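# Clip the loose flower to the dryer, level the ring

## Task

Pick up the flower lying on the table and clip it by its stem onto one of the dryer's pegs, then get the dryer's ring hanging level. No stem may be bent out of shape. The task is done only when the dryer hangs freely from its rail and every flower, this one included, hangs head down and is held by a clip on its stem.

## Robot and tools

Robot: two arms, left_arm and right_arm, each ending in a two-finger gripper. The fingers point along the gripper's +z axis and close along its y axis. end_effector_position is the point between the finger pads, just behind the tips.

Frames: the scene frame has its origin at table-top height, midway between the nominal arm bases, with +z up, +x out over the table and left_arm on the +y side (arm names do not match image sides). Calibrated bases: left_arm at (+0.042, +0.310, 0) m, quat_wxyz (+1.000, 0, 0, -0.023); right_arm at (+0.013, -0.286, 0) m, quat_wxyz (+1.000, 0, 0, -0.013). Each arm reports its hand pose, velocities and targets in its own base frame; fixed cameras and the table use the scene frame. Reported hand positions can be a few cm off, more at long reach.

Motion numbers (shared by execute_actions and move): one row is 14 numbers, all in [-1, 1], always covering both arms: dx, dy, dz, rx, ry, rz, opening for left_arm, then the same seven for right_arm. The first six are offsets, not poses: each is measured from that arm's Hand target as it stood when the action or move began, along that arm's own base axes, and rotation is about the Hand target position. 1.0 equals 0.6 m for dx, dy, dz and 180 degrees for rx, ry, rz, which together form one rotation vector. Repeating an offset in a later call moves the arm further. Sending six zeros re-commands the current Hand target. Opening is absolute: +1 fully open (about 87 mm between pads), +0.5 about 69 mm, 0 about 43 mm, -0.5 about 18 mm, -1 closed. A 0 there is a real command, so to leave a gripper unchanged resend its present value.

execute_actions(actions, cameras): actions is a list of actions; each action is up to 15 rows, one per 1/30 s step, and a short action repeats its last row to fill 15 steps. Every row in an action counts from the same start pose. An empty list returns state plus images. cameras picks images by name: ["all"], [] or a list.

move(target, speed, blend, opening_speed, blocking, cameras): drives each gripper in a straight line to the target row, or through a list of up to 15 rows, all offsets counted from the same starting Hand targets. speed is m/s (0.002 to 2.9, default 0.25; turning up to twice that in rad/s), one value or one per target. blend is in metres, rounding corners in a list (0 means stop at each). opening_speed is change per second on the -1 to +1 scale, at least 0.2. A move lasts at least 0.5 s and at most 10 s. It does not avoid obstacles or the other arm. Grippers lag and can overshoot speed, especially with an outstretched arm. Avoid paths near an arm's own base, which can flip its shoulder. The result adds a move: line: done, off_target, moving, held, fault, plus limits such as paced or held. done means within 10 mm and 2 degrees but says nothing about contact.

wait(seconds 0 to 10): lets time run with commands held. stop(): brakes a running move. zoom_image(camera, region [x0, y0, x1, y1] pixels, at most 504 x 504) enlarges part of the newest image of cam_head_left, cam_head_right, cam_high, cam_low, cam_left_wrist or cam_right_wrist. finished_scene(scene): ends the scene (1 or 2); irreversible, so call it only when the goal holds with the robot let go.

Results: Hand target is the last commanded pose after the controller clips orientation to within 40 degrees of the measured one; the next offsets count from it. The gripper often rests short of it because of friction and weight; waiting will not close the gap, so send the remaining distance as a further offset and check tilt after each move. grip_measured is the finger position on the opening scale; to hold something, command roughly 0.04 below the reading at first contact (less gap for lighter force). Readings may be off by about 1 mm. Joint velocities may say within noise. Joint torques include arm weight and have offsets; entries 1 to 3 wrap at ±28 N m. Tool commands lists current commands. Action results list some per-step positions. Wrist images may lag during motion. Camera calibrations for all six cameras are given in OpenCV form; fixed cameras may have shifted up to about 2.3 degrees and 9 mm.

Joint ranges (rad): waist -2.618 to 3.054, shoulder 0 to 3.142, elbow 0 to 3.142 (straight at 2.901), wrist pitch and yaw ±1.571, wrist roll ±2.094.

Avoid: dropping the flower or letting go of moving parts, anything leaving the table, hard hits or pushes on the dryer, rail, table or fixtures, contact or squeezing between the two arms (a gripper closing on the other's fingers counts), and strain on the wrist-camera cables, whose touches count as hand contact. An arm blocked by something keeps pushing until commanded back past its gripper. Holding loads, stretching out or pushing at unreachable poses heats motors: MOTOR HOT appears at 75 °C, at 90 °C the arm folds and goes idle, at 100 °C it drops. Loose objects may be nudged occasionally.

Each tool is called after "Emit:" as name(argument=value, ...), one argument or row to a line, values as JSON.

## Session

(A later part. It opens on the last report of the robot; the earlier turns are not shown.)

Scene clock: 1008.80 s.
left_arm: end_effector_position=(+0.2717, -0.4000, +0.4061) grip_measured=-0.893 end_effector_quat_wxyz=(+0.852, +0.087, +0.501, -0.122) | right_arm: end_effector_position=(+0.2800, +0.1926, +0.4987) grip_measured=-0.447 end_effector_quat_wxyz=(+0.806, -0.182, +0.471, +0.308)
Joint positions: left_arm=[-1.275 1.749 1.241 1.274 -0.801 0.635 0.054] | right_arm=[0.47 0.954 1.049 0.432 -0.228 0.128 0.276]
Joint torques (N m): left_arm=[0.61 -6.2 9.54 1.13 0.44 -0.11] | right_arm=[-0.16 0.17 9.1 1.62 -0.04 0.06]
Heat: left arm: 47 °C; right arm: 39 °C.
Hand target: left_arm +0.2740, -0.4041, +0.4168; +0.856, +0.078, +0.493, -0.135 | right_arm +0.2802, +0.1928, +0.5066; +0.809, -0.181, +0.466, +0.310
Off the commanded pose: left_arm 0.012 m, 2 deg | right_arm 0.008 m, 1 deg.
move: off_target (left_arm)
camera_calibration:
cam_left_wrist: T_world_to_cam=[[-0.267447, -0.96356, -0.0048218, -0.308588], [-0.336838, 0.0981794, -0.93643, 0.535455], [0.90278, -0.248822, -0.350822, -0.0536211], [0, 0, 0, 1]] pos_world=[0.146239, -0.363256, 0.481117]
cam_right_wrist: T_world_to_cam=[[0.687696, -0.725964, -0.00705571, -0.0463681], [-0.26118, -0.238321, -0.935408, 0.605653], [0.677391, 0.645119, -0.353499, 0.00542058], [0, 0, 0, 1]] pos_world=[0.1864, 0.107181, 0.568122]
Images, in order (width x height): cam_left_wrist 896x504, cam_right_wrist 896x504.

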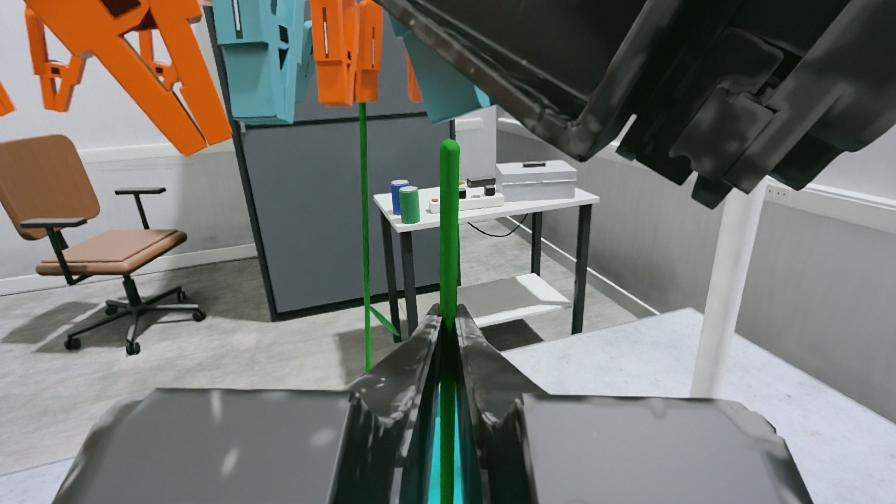

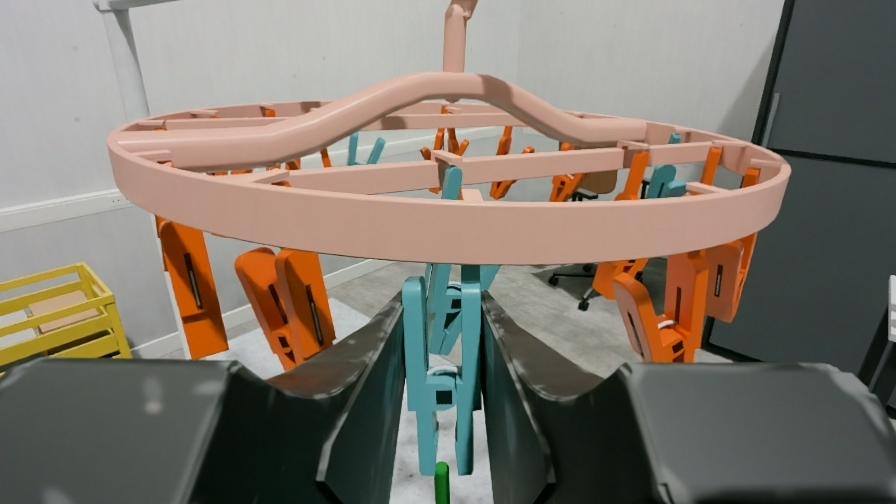

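Emit:
move(
  target=[
    [0,0,0,0,0,0,-0.95, 0,0,0.007,0,0,0,-0.46],
    [0,0,0,0,0,0,-0.95, 0,0,0.007,0,0,0,-0.1],
  ],
  speed=0.04,
  opening_speed=0.4,
  cameras=["cam_left_wrist","cam_right_wrist"],
)

Emit:
zoom_image(
  camera="cam_left_wrist",
  region=[380, 50, 560, 200],
)

Emit:
zoom_image(
  camera="cam_right_wrist",
  region=[385, 404, 505, 504],
)

Scene clock: 1014.80 s.
left_arm: end_effector_position=(+0.2717, -0.4000, +0.4061) grip_measured=-0.893 end_effector_quat_wxyz=(+0.852, +0.087, +0.501, -0.122) | right_arm: end_effector_position=(+0.2810, +0.1931, +0.5010) grip_measured=-0.100 end_effector_quat_wxyz=(+0.805, -0.182, +0.474, +0.308)
Joint positions: left_arm=[-1.275 1.749 1.241 1.274 -0.801 0.635 0.054] | right_arm=[0.47 0.961 1.067 0.415 -0.229 0.128 0.45]
Joint torques (N m): left_arm=[0.61 -6.2 9.52 1.13 0.44 -0.11] | right_arm=[-0.13 -0.03 9.28 1.66 -0.04 0.07]
Heat: left arm: 47 °C; right arm: 38 °C.
Hand target: left_arm +0.2740, -0.4041, +0.4168; +0.856, +0.078, +0.493, -0.135 | right_arm +0.2802, +0.1928, +0.5107; +0.809, -0.181, +0.466, +0.310
Off the commanded pose: left_arm 0.012 m, 2 deg | right_arm 0.010 m, 1 deg.
move: off_target (left_arm)
camera_calibration:
cam_left_wrist: T_world_to_cam=[[-0.267447, -0.96356, -0.0048218, -0.308588], [-0.336838, 0.0981794, -0.93643, 0.535455], [0.90278, -0.248822, -0.350822, -0.0536211], [0, 0, 0, 1]] pos_world=[0.146239, -0.363256, 0.481117]
cam_right_wrist: T_world_to_cam=[[0.687926, -0.72573, -0.00864266, -0.0459605], [-0.266093, -0.241117, -0.933304, 0.609096], [0.675243, 0.644344, -0.358983, 0.00873818], [0, 0, 0, 1]] pos_world=[0.187793, 0.107878, 0.571212]
Images, in order (width x height): cam_left_wrist 896x504, cam_right_wrist 896x504.

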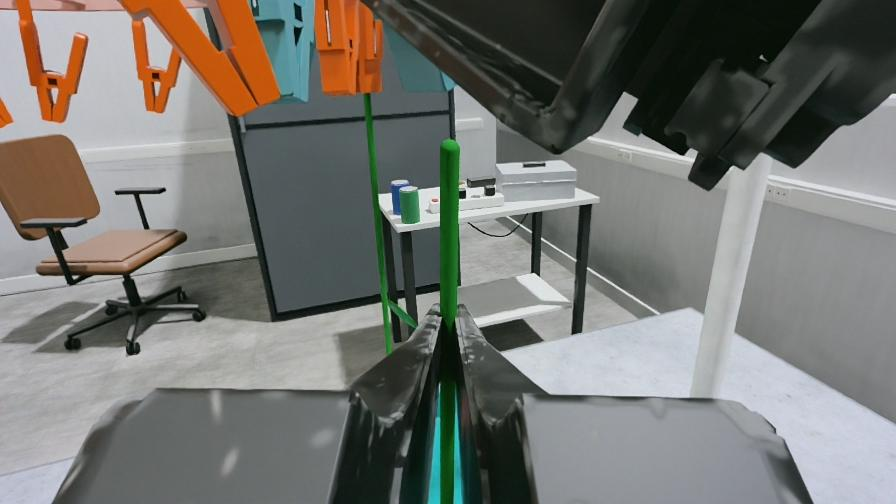

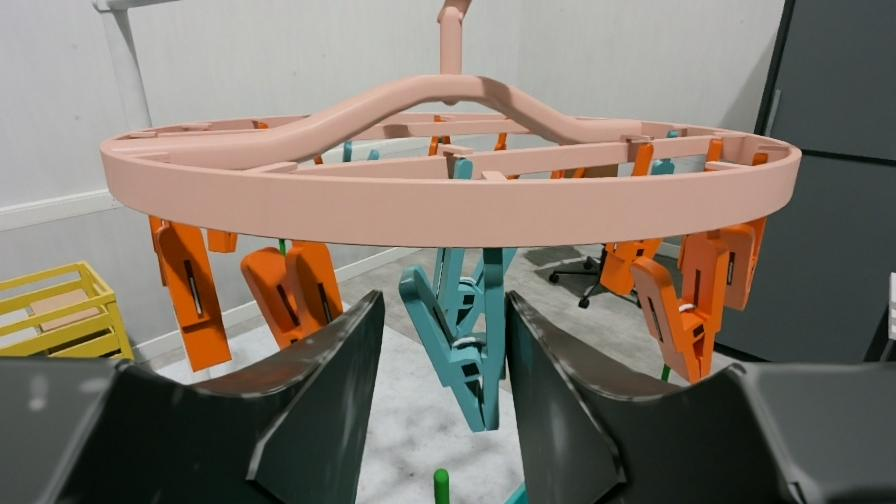

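Scaled by 2.800 from the camera's 896x504 image, which has a finer 1280x720 frame.

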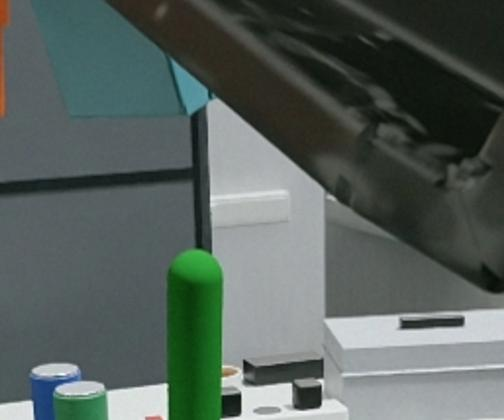

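Scaled by 4.200 from the camera's 896x504 image, which has a finer 1280x720 frame.

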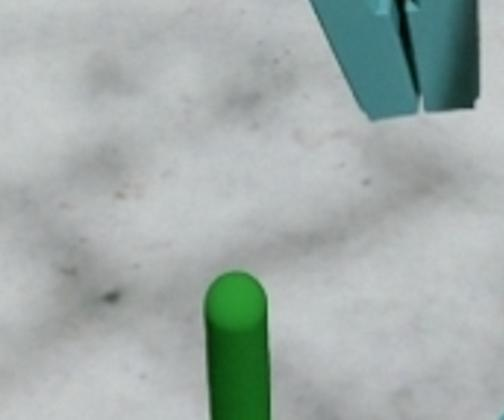

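Emit:
move(
  target=[
    [0,0,0,0,0,0,-0.95, 0.0095,0.0055,-0.002,0,0,0,-0.1],
    [0,0,0,0,0,0,-0.95, 0.0095,0.0055,-0.002,0,0,0,-0.46],
  ],
  speed=0.04,
  opening_speed=0.5,
  cameras=["cam_left_wrist","cam_right_wrist"],
)

Emit:
zoom_image(
  camera="cam_left_wrist",
  region=[380, 50, 560, 200],
)

Emit:
zoom_image(
  camera="cam_right_wrist",
  region=[385, 404, 505, 504],
)

Scene clock: 1025.20 s.
left_arm: end_effector_position=(+0.2717, -0.4000, +0.4061) grip_measured=-0.893 end_effector_quat_wxyz=(+0.852, +0.087, +0.501, -0.122) | right_arm: end_effector_position=(+0.2890, +0.1972, +0.4942) grip_measured=-0.393 end_effector_quat_wxyz=(+0.799, -0.183, +0.483, +0.307)
Joint positions: left_arm=[-1.275 1.749 1.241 1.274 -0.801 0.635 0.054] | right_arm=[0.47 0.985 1.069 0.415 -0.229 0.128 0.303]
Joint torques (N m): left_arm=[0.61 -6.2 9.54 1.13 0.44 -0.11] | right_arm=[0.02 -0.73 9.35 1.85 -0.02 0.05]
Heat: left arm: 47 °C; right arm: 39 °C.
Hand target: left_arm +0.2740, -0.4041, +0.4168; +0.856, +0.078, +0.493, -0.135 | right_arm +0.2858, +0.1961, +0.5096; +0.809, -0.181, +0.465, +0.310
Off the commanded pose: left_arm 0.012 m, 2 deg | right_arm 0.016 m, 2 deg.
move: off_target (left_arm, right_arm); target 2's new opening was sent with right_arm's hand 0.016 m and 2 deg from that target
camera_calibration:
cam_left_wrist: T_world_to_cam=[[-0.267447, -0.96356, -0.0048218, -0.308588], [-0.336838, 0.0981794, -0.93643, 0.535455], [0.90278, -0.248822, -0.350822, -0.0536211], [0, 0, 0, 1]] pos_world=[0.146239, -0.363256, 0.481117]
cam_right_wrist: T_world_to_cam=[[0.687683, -0.72586, -0.0148082, -0.0454151], [-0.284109, -0.250284, -0.925549, 0.608982], [0.668112, 0.640691, -0.378339, 0.0105915], [0, 0, 0, 1]] pos_world=[0.197172, 0.112667, 0.566977]
Images, in order (width x height): cam_left_wrist 896x504, cam_right_wrist 896x504.

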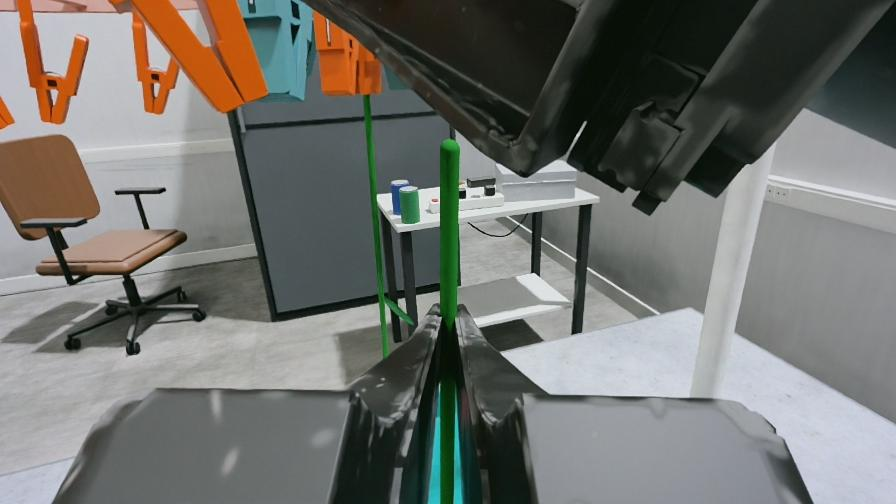

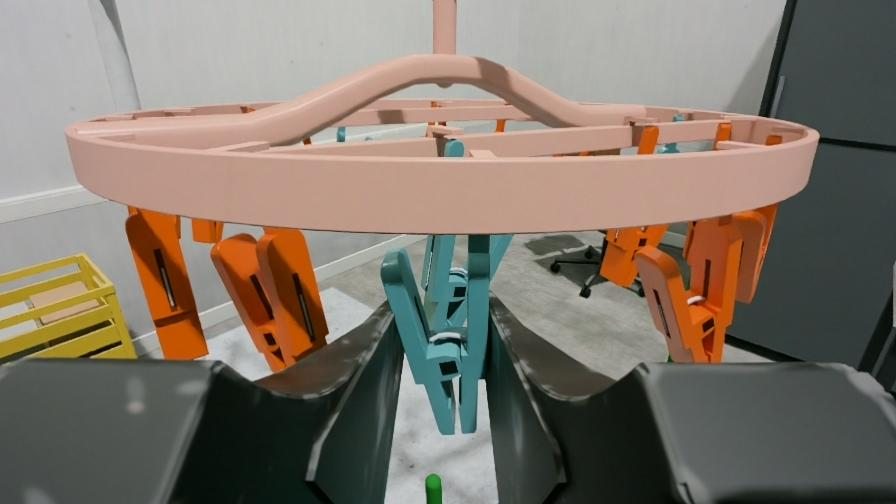

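Scaled by 2.800 from the camera's 896x504 image, which has a finer 1280x720 frame.

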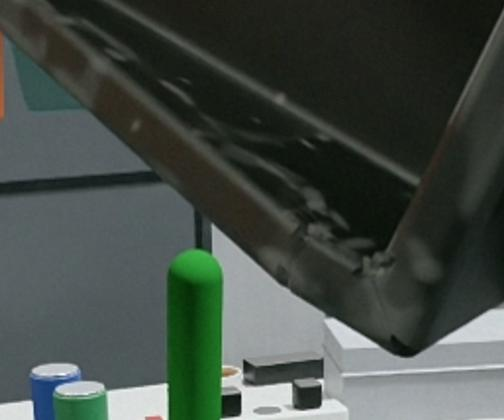

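Scaled by 4.200 from the camera's 896x504 image, which has a finer 1280x720 frame.

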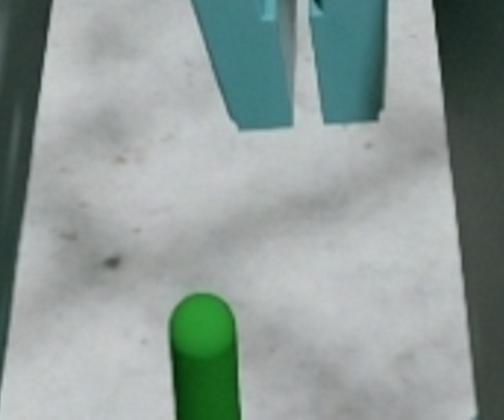

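Emit:
move(
  target=[
    [0,0,0,0,0,0,-0.95, 0,0,0,0,0,0,-0.1],
    [0,0,0,0,0,0,-0.95, 0,0,0.0075,0,0,0,-0.1],
    [0,0,0,0,0,0,-0.95, 0,0,0.0075,0,0,0,-0.46],
  ],
  speed=0.04,
  opening_speed=0.5,
  cameras=["cam_left_wrist","cam_right_wrist"],
)

Emit:
zoom_image(
  camera="cam_left_wrist",
  region=[380, 50, 560, 200],
)

Emit:
zoom_image(
  camera="cam_right_wrist",
  region=[385, 404, 505, 504],
)

Scene clock: 1030.87 s.
left_arm: end_effector_position=(+0.2717, -0.4000, +0.4061) grip_measured=-0.893 end_effector_quat_wxyz=(+0.852, +0.087, +0.501, -0.122) | right_arm: end_effector_position=(+0.2877, +0.1966, +0.5035) grip_measured=-0.397 end_effector_quat_wxyz=(+0.804, -0.182, +0.475, +0.308)
Joint positions: left_arm=[-1.275 1.749 1.241 1.274 -0.801 0.635 0.054] | right_arm=[0.47 0.992 1.093 0.416 -0.229 0.128 0.302]
Joint torques (N m): left_arm=[0.61 -6.2 9.54 1.13 0.44 -0.11] | right_arm=[0.03 -0.62 9.05 1.68 0 0.04]
Heat: left arm: 47 °C; right arm: 39 °C.
Hand target: left_arm +0.2740, -0.4041, +0.4168; +0.856, +0.078, +0.493, -0.135 | right_arm +0.2858, +0.1961, +0.5142; +0.809, -0.181, +0.465, +0.310
Off the commanded pose: left_arm 0.012 m, 2 deg | right_arm 0.011 m, 1 deg.
move: off_target (left_arm, right_arm); target 3's new opening was sent with right_arm's hand 0.011 m and 1 deg from that target
camera_calibration:
cam_left_wrist: T_world_to_cam=[[-0.267447, -0.96356, -0.0048218, -0.308588], [-0.336838, 0.0981794, -0.93643, 0.535455], [0.90278, -0.248822, -0.350822, -0.0536211], [0, 0, 0, 1]] pos_world=[0.146239, -0.363256, 0.481117]
cam_right_wrist: T_world_to_cam=[[0.688115, -0.72554, -0.0095026, -0.0477003], [-0.269102, -0.243016, -0.931948, 0.614639], [0.673856, 0.643845, -0.362467, 0.00509695], [0, 0, 0, 1]] pos_world=[0.194789, 0.111477, 0.574205]
Images, in order (width x height): cam_left_wrist 896x504, cam_right_wrist 896x504.

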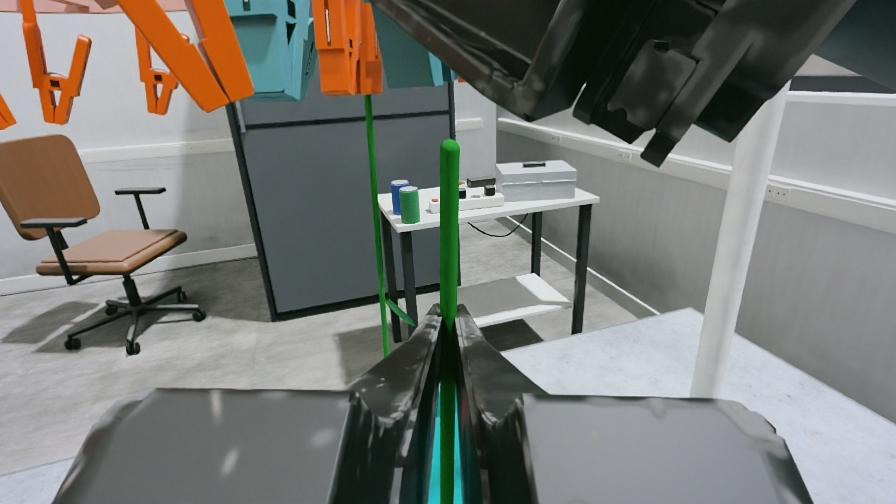

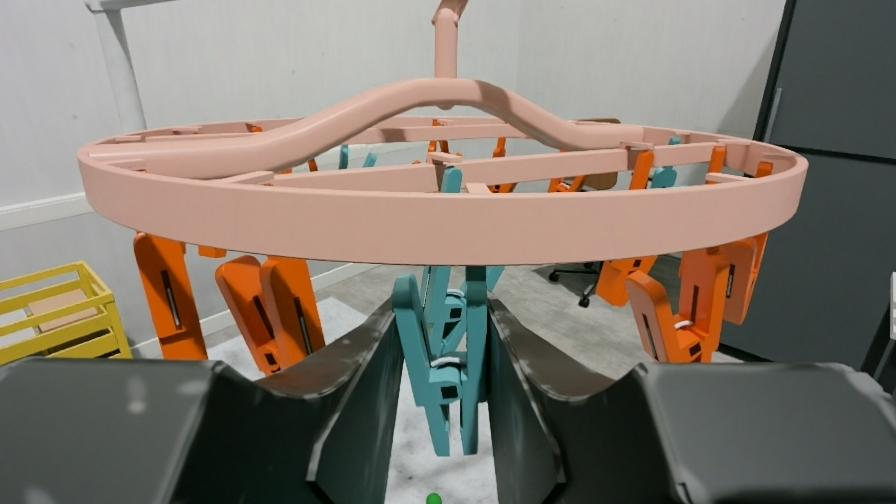

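Scaled by 2.800 from the camera's 896x504 image, which has a finer 1280x720 frame.

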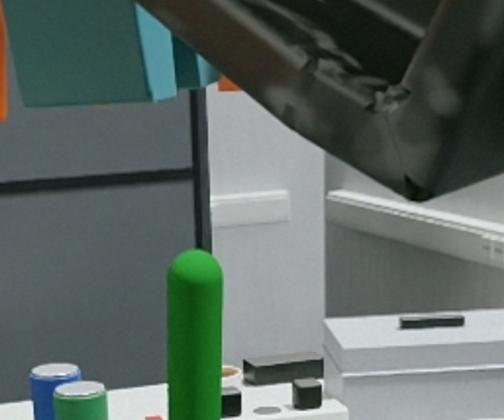

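Scaled by 4.200 from the camera's 896x504 image, which has a finer 1280x720 frame.

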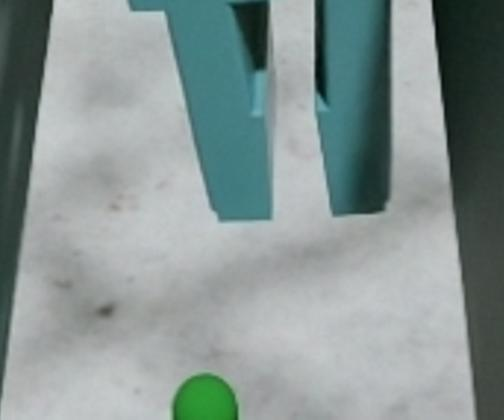

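Emit:
move(
  target=[
    [0,0,0,0,0,0,-0.95, 0,0,0,0,0,0,-0.1],
    [0,0,0,0,0,0,-0.95, 0,0,0.0085,0,0,0,-0.1],
    [0,0,0,0,0,0,-0.95, 0,0,0.0085,0,0,0,-0.48],
  ],
  speed=0.04,
  opening_speed=0.5,
  cameras=["cam_left_wrist","cam_right_wrist"],
)

Emit:
zoom_image(
  camera="cam_left_wrist",
  region=[350, 50, 530, 200],
)

Emit:
zoom_image(
  camera="cam_right_wrist",
  region=[385, 404, 505, 504],
)

Scene clock: 1039.43 s.
left_arm: end_effector_position=(+0.2717, -0.4000, +0.4061) grip_measured=-0.893 end_effector_quat_wxyz=(+0.852, +0.087, +0.501, -0.122) | right_arm: end_effector_position=(+0.2875, +0.1965, +0.5095) grip_measured=-0.359 end_effector_quat_wxyz=(+0.805, -0.182, +0.474, +0.308)
Joint positions: left_arm=[-1.275 1.749 1.241 1.274 -0.801 0.635 0.054] | right_arm=[0.47 0.999 1.118 0.401 -0.229 0.128 0.321]
Joint torques (N m): left_arm=[0.61 -6.22 9.54 1.13 0.44 -0.11] | right_arm=[0.03 -0.68 9.11 1.67 -0.01 0.06]
Heat: left arm: 48 °C; right arm: 39 °C.
Hand target: left_arm +0.2740, -0.4041, +0.4168; +0.856, +0.078, +0.493, -0.135 | right_arm +0.2858, +0.1960, +0.5194; +0.809, -0.181, +0.465, +0.310
Off the commanded pose: left_arm 0.012 m, 2 deg | right_arm 0.010 m, 1 deg.
move: off_target (left_arm)
camera_calibration:
cam_left_wrist: T_world_to_cam=[[-0.267447, -0.96356, -0.0048218, -0.308588], [-0.336838, 0.0981794, -0.93643, 0.535455], [0.90278, -0.248822, -0.350822, -0.0536211], [0, 0, 0, 1]] pos_world=[0.146239, -0.363256, 0.481117]
cam_right_wrist: T_world_to_cam=[[0.68813, -0.725535, -0.00866093, -0.0480102], [-0.266613, -0.24173, -0.932998, 0.619595], [0.674829, 0.644333, -0.359779, 0.00568558], [0, 0, 0, 1]] pos_world=[0.194392, 0.111278, 0.57971]
Images, in order (width x height): cam_left_wrist 896x504, cam_right_wrist 896x504.

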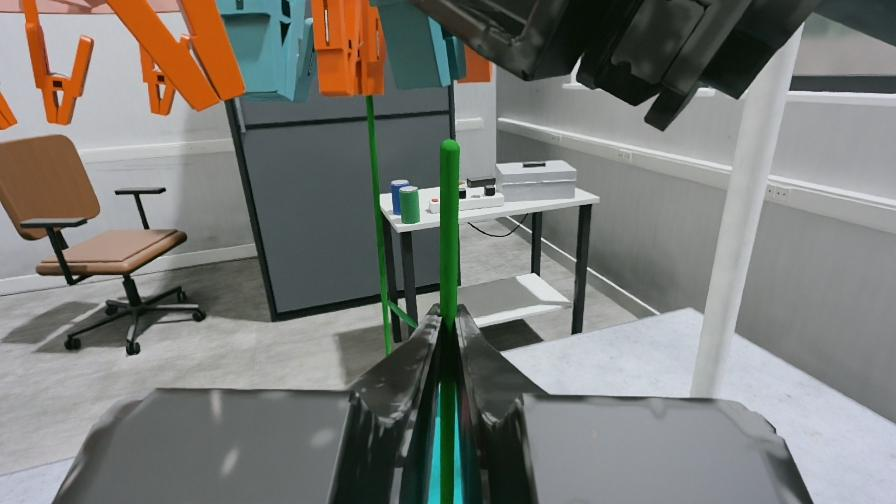

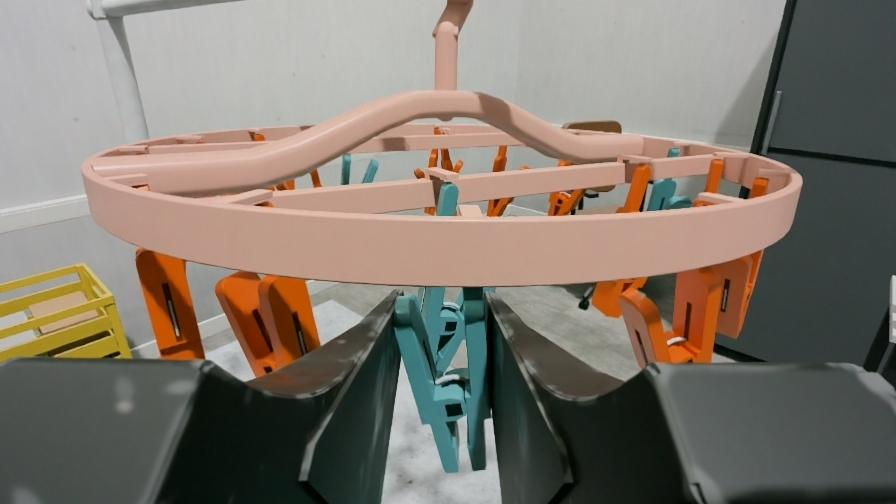

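Scaled by 2.800 from the camera's 896x504 image, which has a finer 1280x720 frame.

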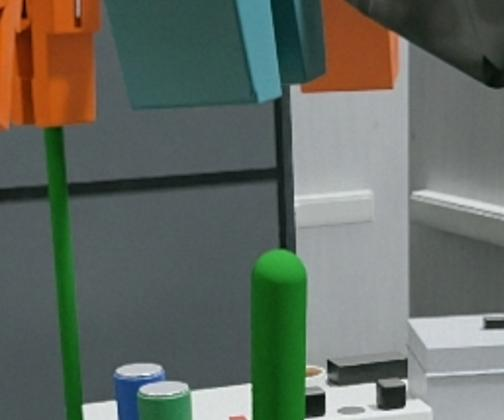

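Scaled by 4.200 from the camera's 896x504 image, which has a finer 1280x720 frame.

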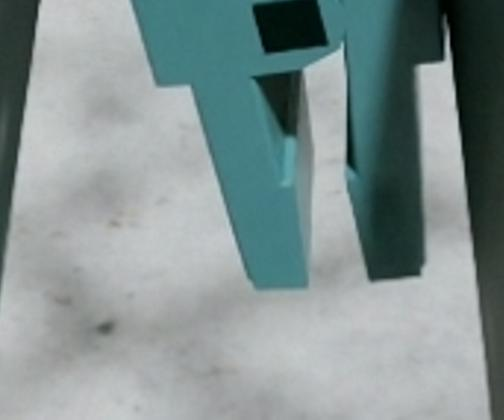

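Emit:
move(
  target=[
    [0,0,0,0,0,0,-0.95, 0,0,0,0,0,0,-0.1],
    [0,0,0,0,0,0,-0.95, 0,0,-0.003,-0.0392,-0.0356,-0.0306,-0.1],
    [0,0,0,0,0,0,-0.95, 0,0,-0.003,-0.0392,-0.0356,-0.0306,-0.47],
  ],
  speed=0.06,
  opening_speed=0.5,
  cameras=["cam_right_wrist"],
)

Scene clock: 1049.90 s.
left_arm: end_effector_position=(+0.2717, -0.4000, +0.4061) grip_measured=-0.893 end_effector_quat_wxyz=(+0.852, +0.087, +0.501, -0.122) | right_arm: end_effector_position=(+0.2890, +0.1967, +0.5101) grip_measured=-0.461 end_effector_quat_wxyz=(+0.829, -0.227, +0.454, +0.233)
Joint positions: left_arm=[-1.275 1.749 1.241 1.274 -0.801 0.635 0.054] | right_arm=[0.505 0.999 1.118 0.399 -0.204 -0.075 0.27]
Joint torques (N m): left_arm=[0.59 -6.22 9.54 1.13 0.44 -0.11] | right_arm=[0.73 -1.51 7.91 1.66 0.1 -0.07]
Heat: left arm: 48 °C; right arm: 39 °C.
Hand target: left_arm +0.2740, -0.4041, +0.4168; +0.856, +0.078, +0.493, -0.135 | right_arm +0.2857, +0.1961, +0.5175; +0.835, -0.225, +0.446, +0.232
Off the commanded pose: left_arm 0.012 m, 2 deg | right_arm 0.008 m, 1 deg.
move: off_target (left_arm)
camera_calibration:
cam_right_wrist: T_world_to_cam=[[0.615529, -0.772557, 0.155821, -0.102567], [-0.187644, -0.335687, -0.923095, 0.61124], [0.76545, 0.538953, -0.35159, -0.00480197], [0, 0, 0, 1]] pos_world=[0.181504, 0.128534, 0.578526]
Images, in order (width x height): cam_right_wrist 896x504.

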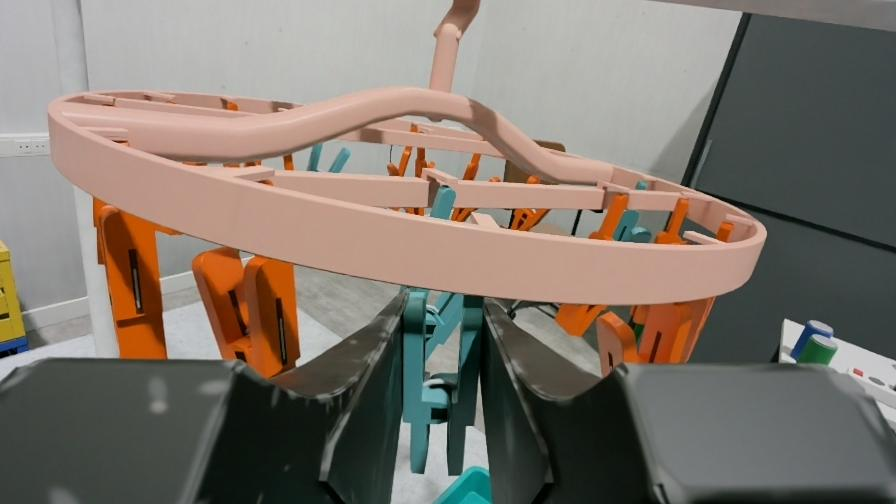

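Emit:
move(
  target=[0,0,0,0,0,0,-0.95, 0,0,0,0.0356,0.0324,0.0278,-0.5],
  speed=0.05,
  cameras=["cam_left_wrist","cam_right_wrist"],
)

Emit:
zoom_image(
  camera="cam_left_wrist",
  region=[350, 50, 530, 200],
)

Emit:
zoom_image(
  camera="cam_right_wrist",
  region=[385, 404, 505, 504],
)

Scene clock: 1053.77 s.
left_arm: end_effector_position=(+0.2717, -0.4000, +0.4061) grip_measured=-0.893 end_effector_quat_wxyz=(+0.852, +0.087, +0.501, -0.122) | right_arm: end_effector_position=(+0.2867, +0.1985, +0.5091) grip_measured=-0.461 end_effector_quat_wxyz=(+0.807, -0.188, +0.472, +0.301)
Joint positions: left_arm=[-1.275 1.749 1.241 1.274 -0.801 0.635 0.054] | right_arm=[0.484 0.999 1.118 0.399 -0.22 0.103 0.27]
Joint torques (N m): left_arm=[0.61 -6.2 9.54 1.13 0.43 -0.11] | right_arm=[-0.66 -0.91 8.25 1.72 -0.04 0.11]
Heat: left arm: 48 °C; right arm: 39 °C.
Hand target: left_arm +0.2740, -0.4041, +0.4168; +0.856, +0.078, +0.493, -0.135 | right_arm +0.2857, +0.1961, +0.5175; +0.811, -0.185, +0.464, +0.303
Off the commanded pose: left_arm 0.012 m, 2 deg | right_arm 0.009 m, 1 deg.
move: off_target (left_arm)
camera_calibration:
cam_left_wrist: T_world_to_cam=[[-0.267447, -0.96356, -0.0048218, -0.308588], [-0.336838, 0.0981794, -0.93643, 0.535455], [0.90278, -0.248822, -0.350822, -0.0536211], [0, 0, 0, 1]] pos_world=[0.146239, -0.363256, 0.481117]
cam_right_wrist: T_world_to_cam=[[0.683625, -0.729789, 0.00805308, -0.0523143], [-0.258381, -0.252327, -0.932508, 0.619066], [0.682566, 0.635404, -0.361061, 0.00499211], [0, 0, 0, 1]] pos_world=[0.192311, 0.114856, 0.579508]
Images, in order (width x height): cam_left_wrist 896x504, cam_right_wrist 896x504.

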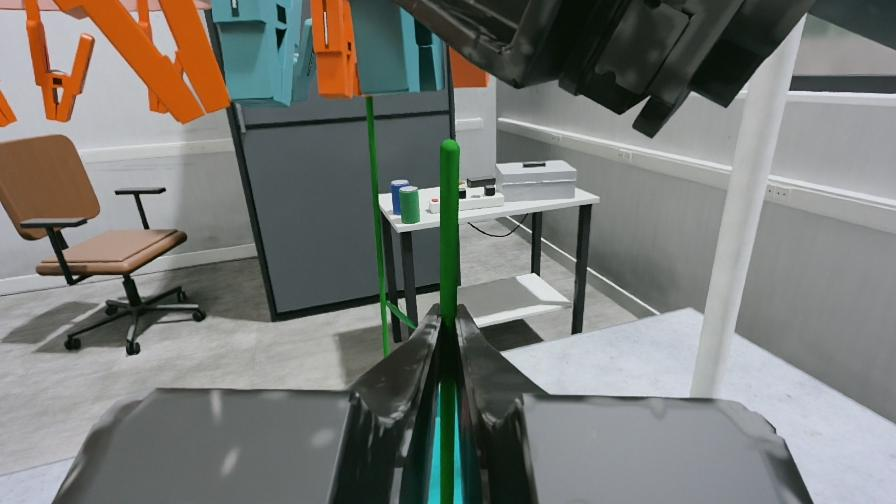

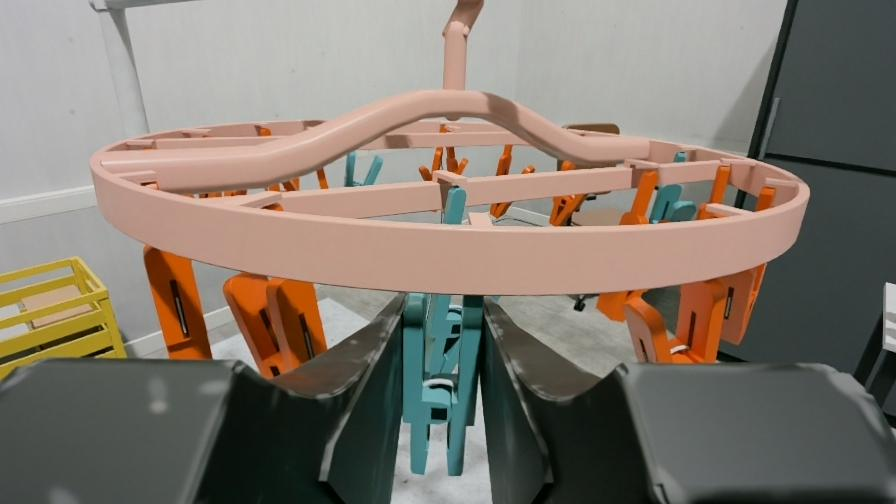

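Scaled by 2.800 from the camera's 896x504 image, which has a finer 1280x720 frame.

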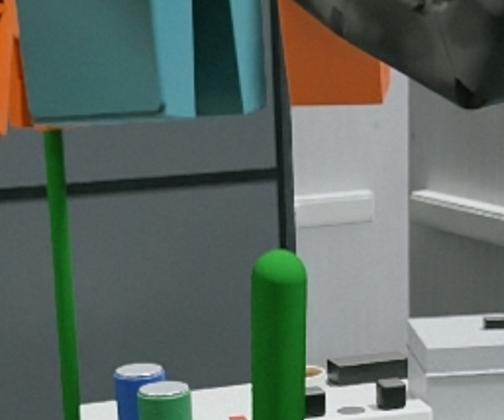

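Scaled by 4.200 from the camera's 896x504 image, which has a finer 1280x720 frame.

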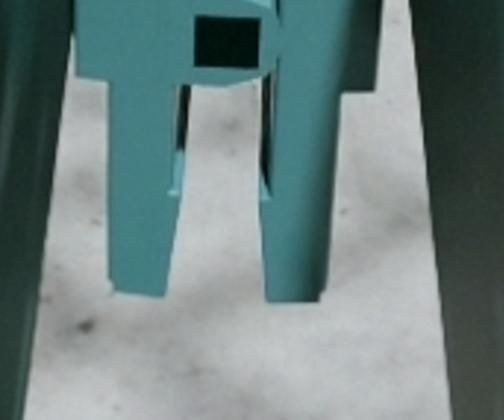

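Emit:
move(
  target=[0.0107,0.0153,0.01,0,0,0,-0.95, 0,0,0,0,0,0,-0.5],
  speed=0.03,
  cameras=["cam_left_wrist","cam_right_wrist"],
)

Emit:
zoom_image(
  camera="cam_left_wrist",
  region=[350, 50, 530, 200],
)

Emit:
zoom_image(
  camera="cam_right_wrist",
  region=[385, 404, 505, 504],
)

Scene clock: 1063.93 s.
left_arm: end_effector_position=(+0.2809, -0.3997, +0.4022) grip_measured=-0.893 end_effector_quat_wxyz=(+0.850, +0.094, +0.505, -0.117) | right_arm: end_effector_position=(+0.2867, +0.1986, +0.5091) grip_measured=-0.461 end_effector_quat_wxyz=(+0.807, -0.187, +0.473, +0.302)
Joint positions: left_arm=[-1.251 1.749 1.241 1.239 -0.785 0.612 0.054] | right_arm=[0.484 0.999 1.118 0.399 -0.22 0.104 0.27]
Joint torques (N m): left_arm=[0.64 -9.36 8.43 1.18 0.42 -0.11] | right_arm=[-0.75 -0.95 8.25 1.73 -0.07 0.11]
Heat: left arm: 48 °C; right arm: 39 °C.
Hand target: left_arm +0.2804, -0.3949, +0.4228; +0.856, +0.078, +0.493, -0.135 | right_arm +0.2857, +0.1961, +0.5175; +0.811, -0.185, +0.464, +0.303
Off the commanded pose: left_arm 0.021 m, 3 deg | right_arm 0.009 m, 1 deg.
move: off_target (left_arm)
camera_calibration:
cam_left_wrist: T_world_to_cam=[[-0.266223, -0.963704, -0.0200157, -0.300162], [-0.343126, 0.114152, -0.932327, 0.541298], [0.900772, -0.241339, -0.361062, -0.0556435], [0, 0, 0, 1]] pos_world=[0.155946, -0.364486, 0.478568]
cam_right_wrist: T_world_to_cam=[[0.683945, -0.729495, 0.00742224, -0.0521158], [-0.258652, -0.25199, -0.932524, 0.619064], [0.682142, 0.635876, -0.361033, 0.00506706], [0, 0, 0, 1]] pos_world=[0.19231, 0.114757, 0.579508]
Images, in order (width x height): cam_left_wrist 896x504, cam_right_wrist 896x504.

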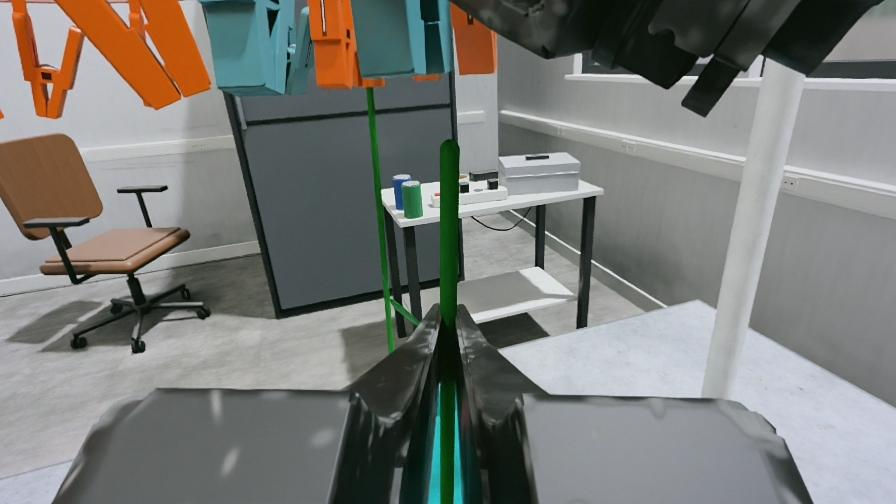

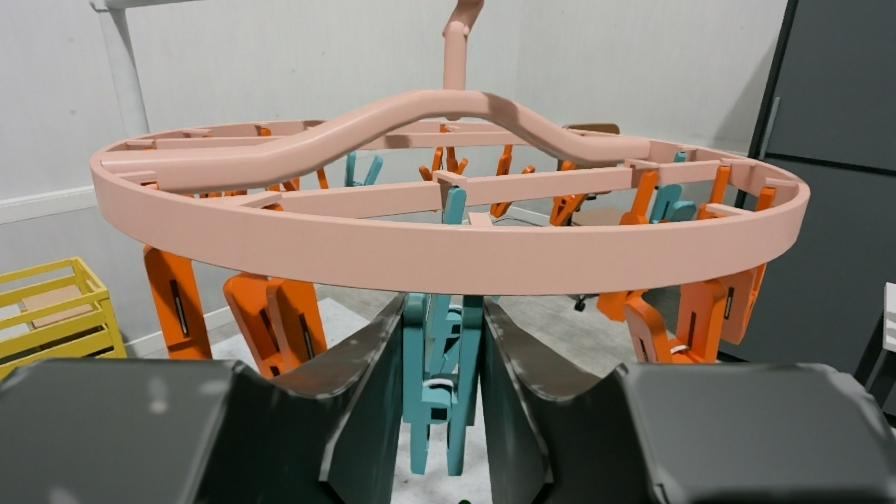

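Scaled by 2.800 from the camera's 896x504 image, which has a finer 1280x720 frame.

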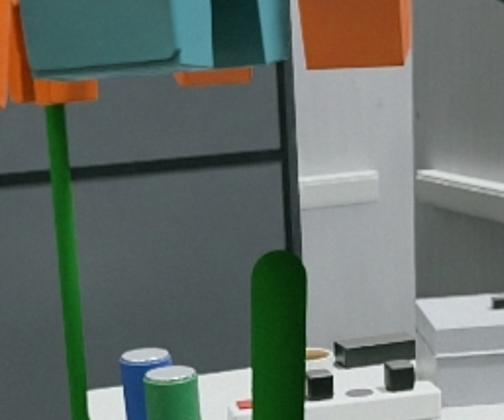

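Scaled by 4.200 from the camera's 896x504 image, which has a finer 1280x720 frame.

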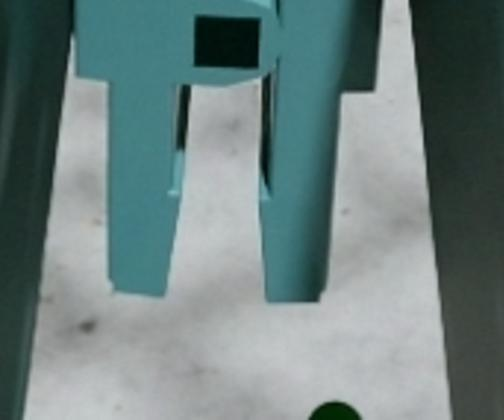

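Emit:
move(
  target=[0,0,0.0085,0,0,0,-0.95, 0,0,0,0,0,0,-0.5],
  speed=0.03,
  cameras=["cam_left_wrist","cam_right_wrist"],
)

Emit:
zoom_image(
  camera="cam_left_wrist",
  region=[350, 50, 530, 200],
)

Emit:
zoom_image(
  camera="cam_right_wrist",
  region=[385, 404, 505, 504],
)

Scene clock: 1068.60 s.
left_arm: end_effector_position=(+0.2814, -0.4013, +0.3993) grip_measured=-0.893 end_effector_quat_wxyz=(+0.848, +0.101, +0.508, -0.113) | right_arm: end_effector_position=(+0.2867, +0.1986, +0.5091) grip_measured=-0.461 end_effector_quat_wxyz=(+0.807, -0.187, +0.473, +0.302)
Joint positions: left_arm=[-1.251 1.749 1.241 1.221 -0.785 0.611 0.054] | right_arm=[0.484 0.999 1.118 0.399 -0.22 0.104 0.27]
Joint torques (N m): left_arm=[0.62 -9.92 9.5 1.2 0.42 -0.11] | right_arm=[-0.68 -0.91 8.25 1.72 -0.05 0.11]
Heat: left arm: 48 °C; right arm: 39 °C.
Hand target: left_arm +0.2804, -0.3949, +0.4279; +0.856, +0.078, +0.493, -0.135 | right_arm +0.2857, +0.1961, +0.5175; +0.811, -0.185, +0.464, +0.303
Off the commanded pose: left_arm 0.029 m, 4 deg | right_arm 0.009 m, 1 deg.
move: off_target (left_arm)
camera_calibration:
cam_left_wrist: T_world_to_cam=[[-0.266757, -0.963135, -0.0348037, -0.295297], [-0.348136, 0.12997, -0.92839, 0.545331], [0.898689, -0.235538, -0.369973, -0.0510504], [0, 0, 0, 1]] pos_world=[0.156955, -0.367312, 0.477115]
cam_right_wrist: T_world_to_cam=[[0.683945, -0.729495, 0.00742224, -0.0521158], [-0.258652, -0.25199, -0.932524, 0.619064], [0.682142, 0.635876, -0.361033, 0.00506706], [0, 0, 0, 1]] pos_world=[0.19231, 0.114757, 0.579508]
Images, in order (width x height): cam_left_wrist 896x504, cam_right_wrist 896x504.

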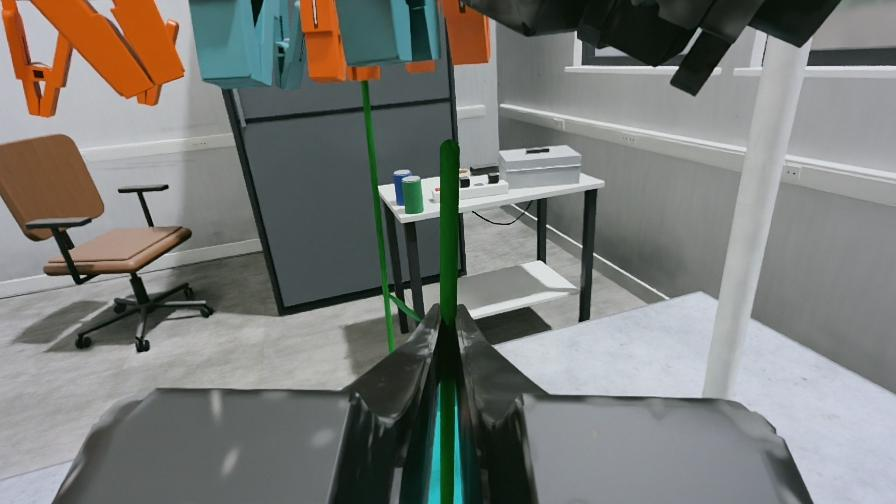

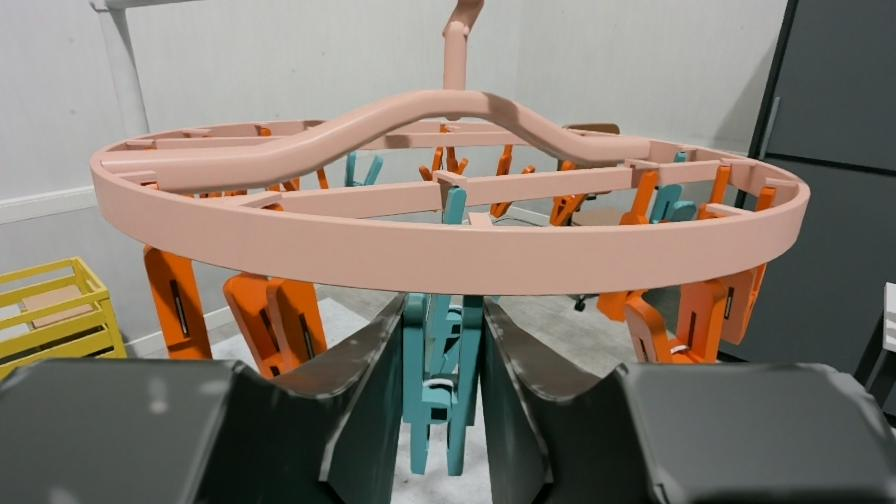

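Scaled by 2.800 from the camera's 896x504 image, which has a finer 1280x720 frame.

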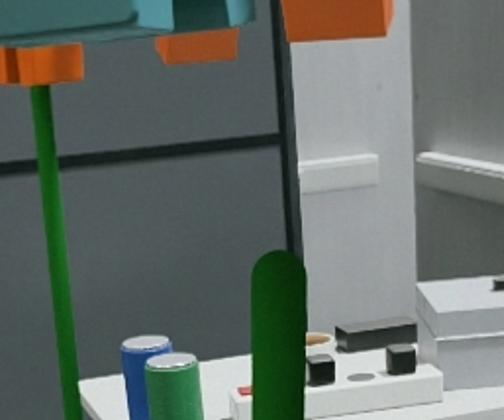

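Scaled by 4.200 from the camera's 896x504 image, which has a finer 1280x720 frame.

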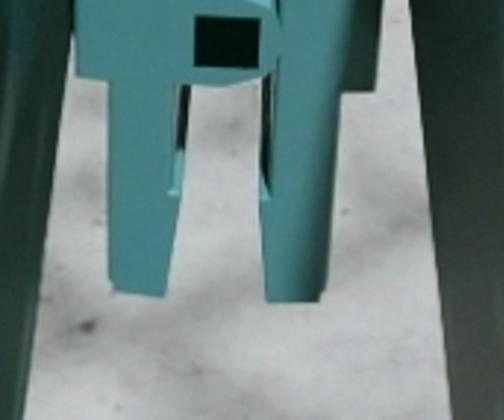

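Emit:
move(
  target=[0,0,0.0167,0,0,0,-0.95, 0,0,0,0,0,0,-0.5],
  speed=0.03,
  cameras=["cam_left_wrist","cam_right_wrist"],
)

Emit:
zoom_image(
  camera="cam_right_wrist",
  region=[385, 404, 505, 504],
)

Scene clock: 1073.40 s.
left_arm: end_effector_position=(+0.2822, -0.4039, +0.4055) grip_measured=-0.893 end_effector_quat_wxyz=(+0.847, +0.104, +0.510, -0.111) | right_arm: end_effector_position=(+0.2867, +0.1986, +0.5091) grip_measured=-0.461 end_effector_quat_wxyz=(+0.807, -0.187, +0.473, +0.302)
Joint positions: left_arm=[-1.251 1.749 1.271 1.182 -0.784 0.611 0.054] | right_arm=[0.484 0.999 1.118 0.399 -0.22 0.104 0.27]
Joint torques (N m): left_arm=[0.62 -10.66 9.66 1.21 0.42 -0.11] | right_arm=[-0.75 -0.91 8.27 1.72 -0.07 0.09]
Heat: left arm: 48 °C; right arm: 39 °C.
Hand target: left_arm +0.2803, -0.3949, +0.4379; +0.856, +0.078, +0.493, -0.135 | right_arm +0.2857, +0.1961, +0.5175; +0.811, -0.185, +0.464, +0.303
Off the commanded pose: left_arm 0.034 m, 5 deg | right_arm 0.009 m, 1 deg.
move: off_target (left_arm)
camera_calibration:
cam_left_wrist: T_world_to_cam=[[-0.267159, -0.962755, -0.0415906, -0.294308], [-0.350206, 0.137207, -0.926569, 0.554358], [0.897765, -0.232976, -0.373818, -0.0472813], [0, 0, 0, 1]] pos_world=[0.15796, -0.370424, 0.483736]
cam_right_wrist: T_world_to_cam=[[0.683945, -0.729495, 0.00742224, -0.0521158], [-0.258652, -0.25199, -0.932524, 0.619064], [0.682142, 0.635876, -0.361033, 0.00506706], [0, 0, 0, 1]] pos_world=[0.19231, 0.114757, 0.579508]
Images, in order (width x height): cam_left_wrist 896x504, cam_right_wrist 896x504.

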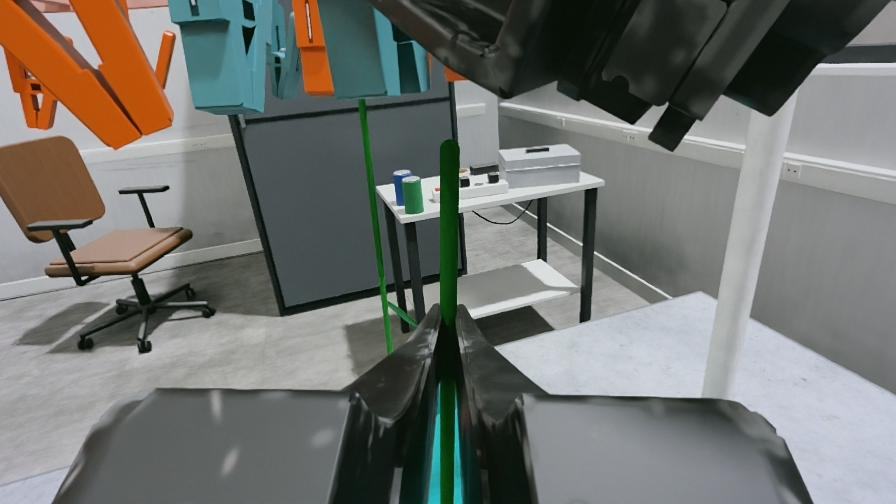

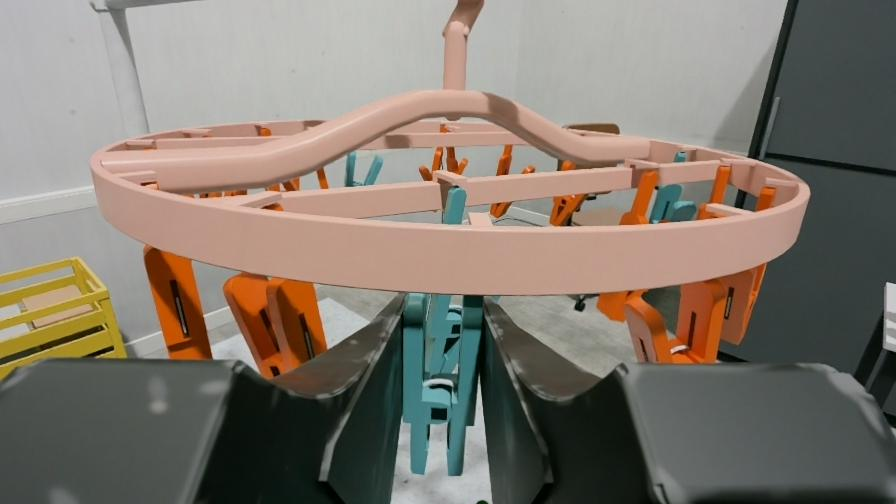

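Scaled by 4.200 from the camera's 896x504 image, which has a finer 1280x720 frame.

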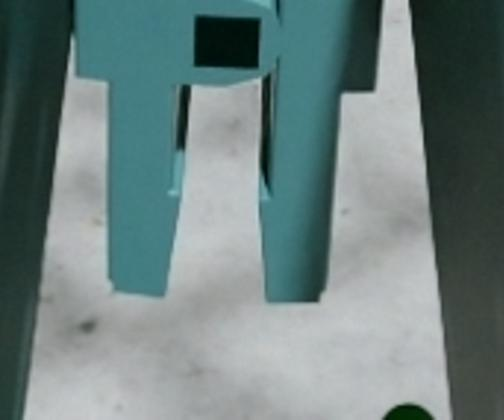

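Emit:
move(
  target=[-0.0075,0.011,0,0,0,0,-0.95, 0,0,0,0,0,0,-0.5],
  speed=0.04,
  cameras=[],
)

Scene clock: 1076.47 s.
left_arm: end_effector_position=(+0.2803, -0.3980, +0.4148) grip_measured=-0.893 end_effector_quat_wxyz=(+0.849, +0.096, +0.506, -0.116) | right_arm: end_effector_position=(+0.2867, +0.1986, +0.5091) grip_measured=-0.461 end_effector_quat_wxyz=(+0.807, -0.187, +0.473, +0.302)
Joint positions: left_arm=[-1.251 1.728 1.271 1.182 -0.784 0.611 0.054] | right_arm=[0.484 0.999 1.118 0.399 -0.22 0.104 0.27]
Joint torques (N m): left_arm=[0.1 -10.74 7.38 1.23 0.38 -0.06] | right_arm=[-0.72 -0.91 8.24 1.71 -0.06 0.11]
Heat: left arm: 49 °C; right arm: 39 °C.
Hand target: left_arm +0.2758, -0.3883, +0.4380; +0.856, +0.078, +0.493, -0.135 | right_arm +0.2857, +0.1961, +0.5175; +0.811, -0.185, +0.464, +0.303
Off the commanded pose: left_arm 0.025 m, 3 deg | right_arm 0.009 m, 1 deg.
move: off_target (left_arm)
No camera images: "cameras" was empty.


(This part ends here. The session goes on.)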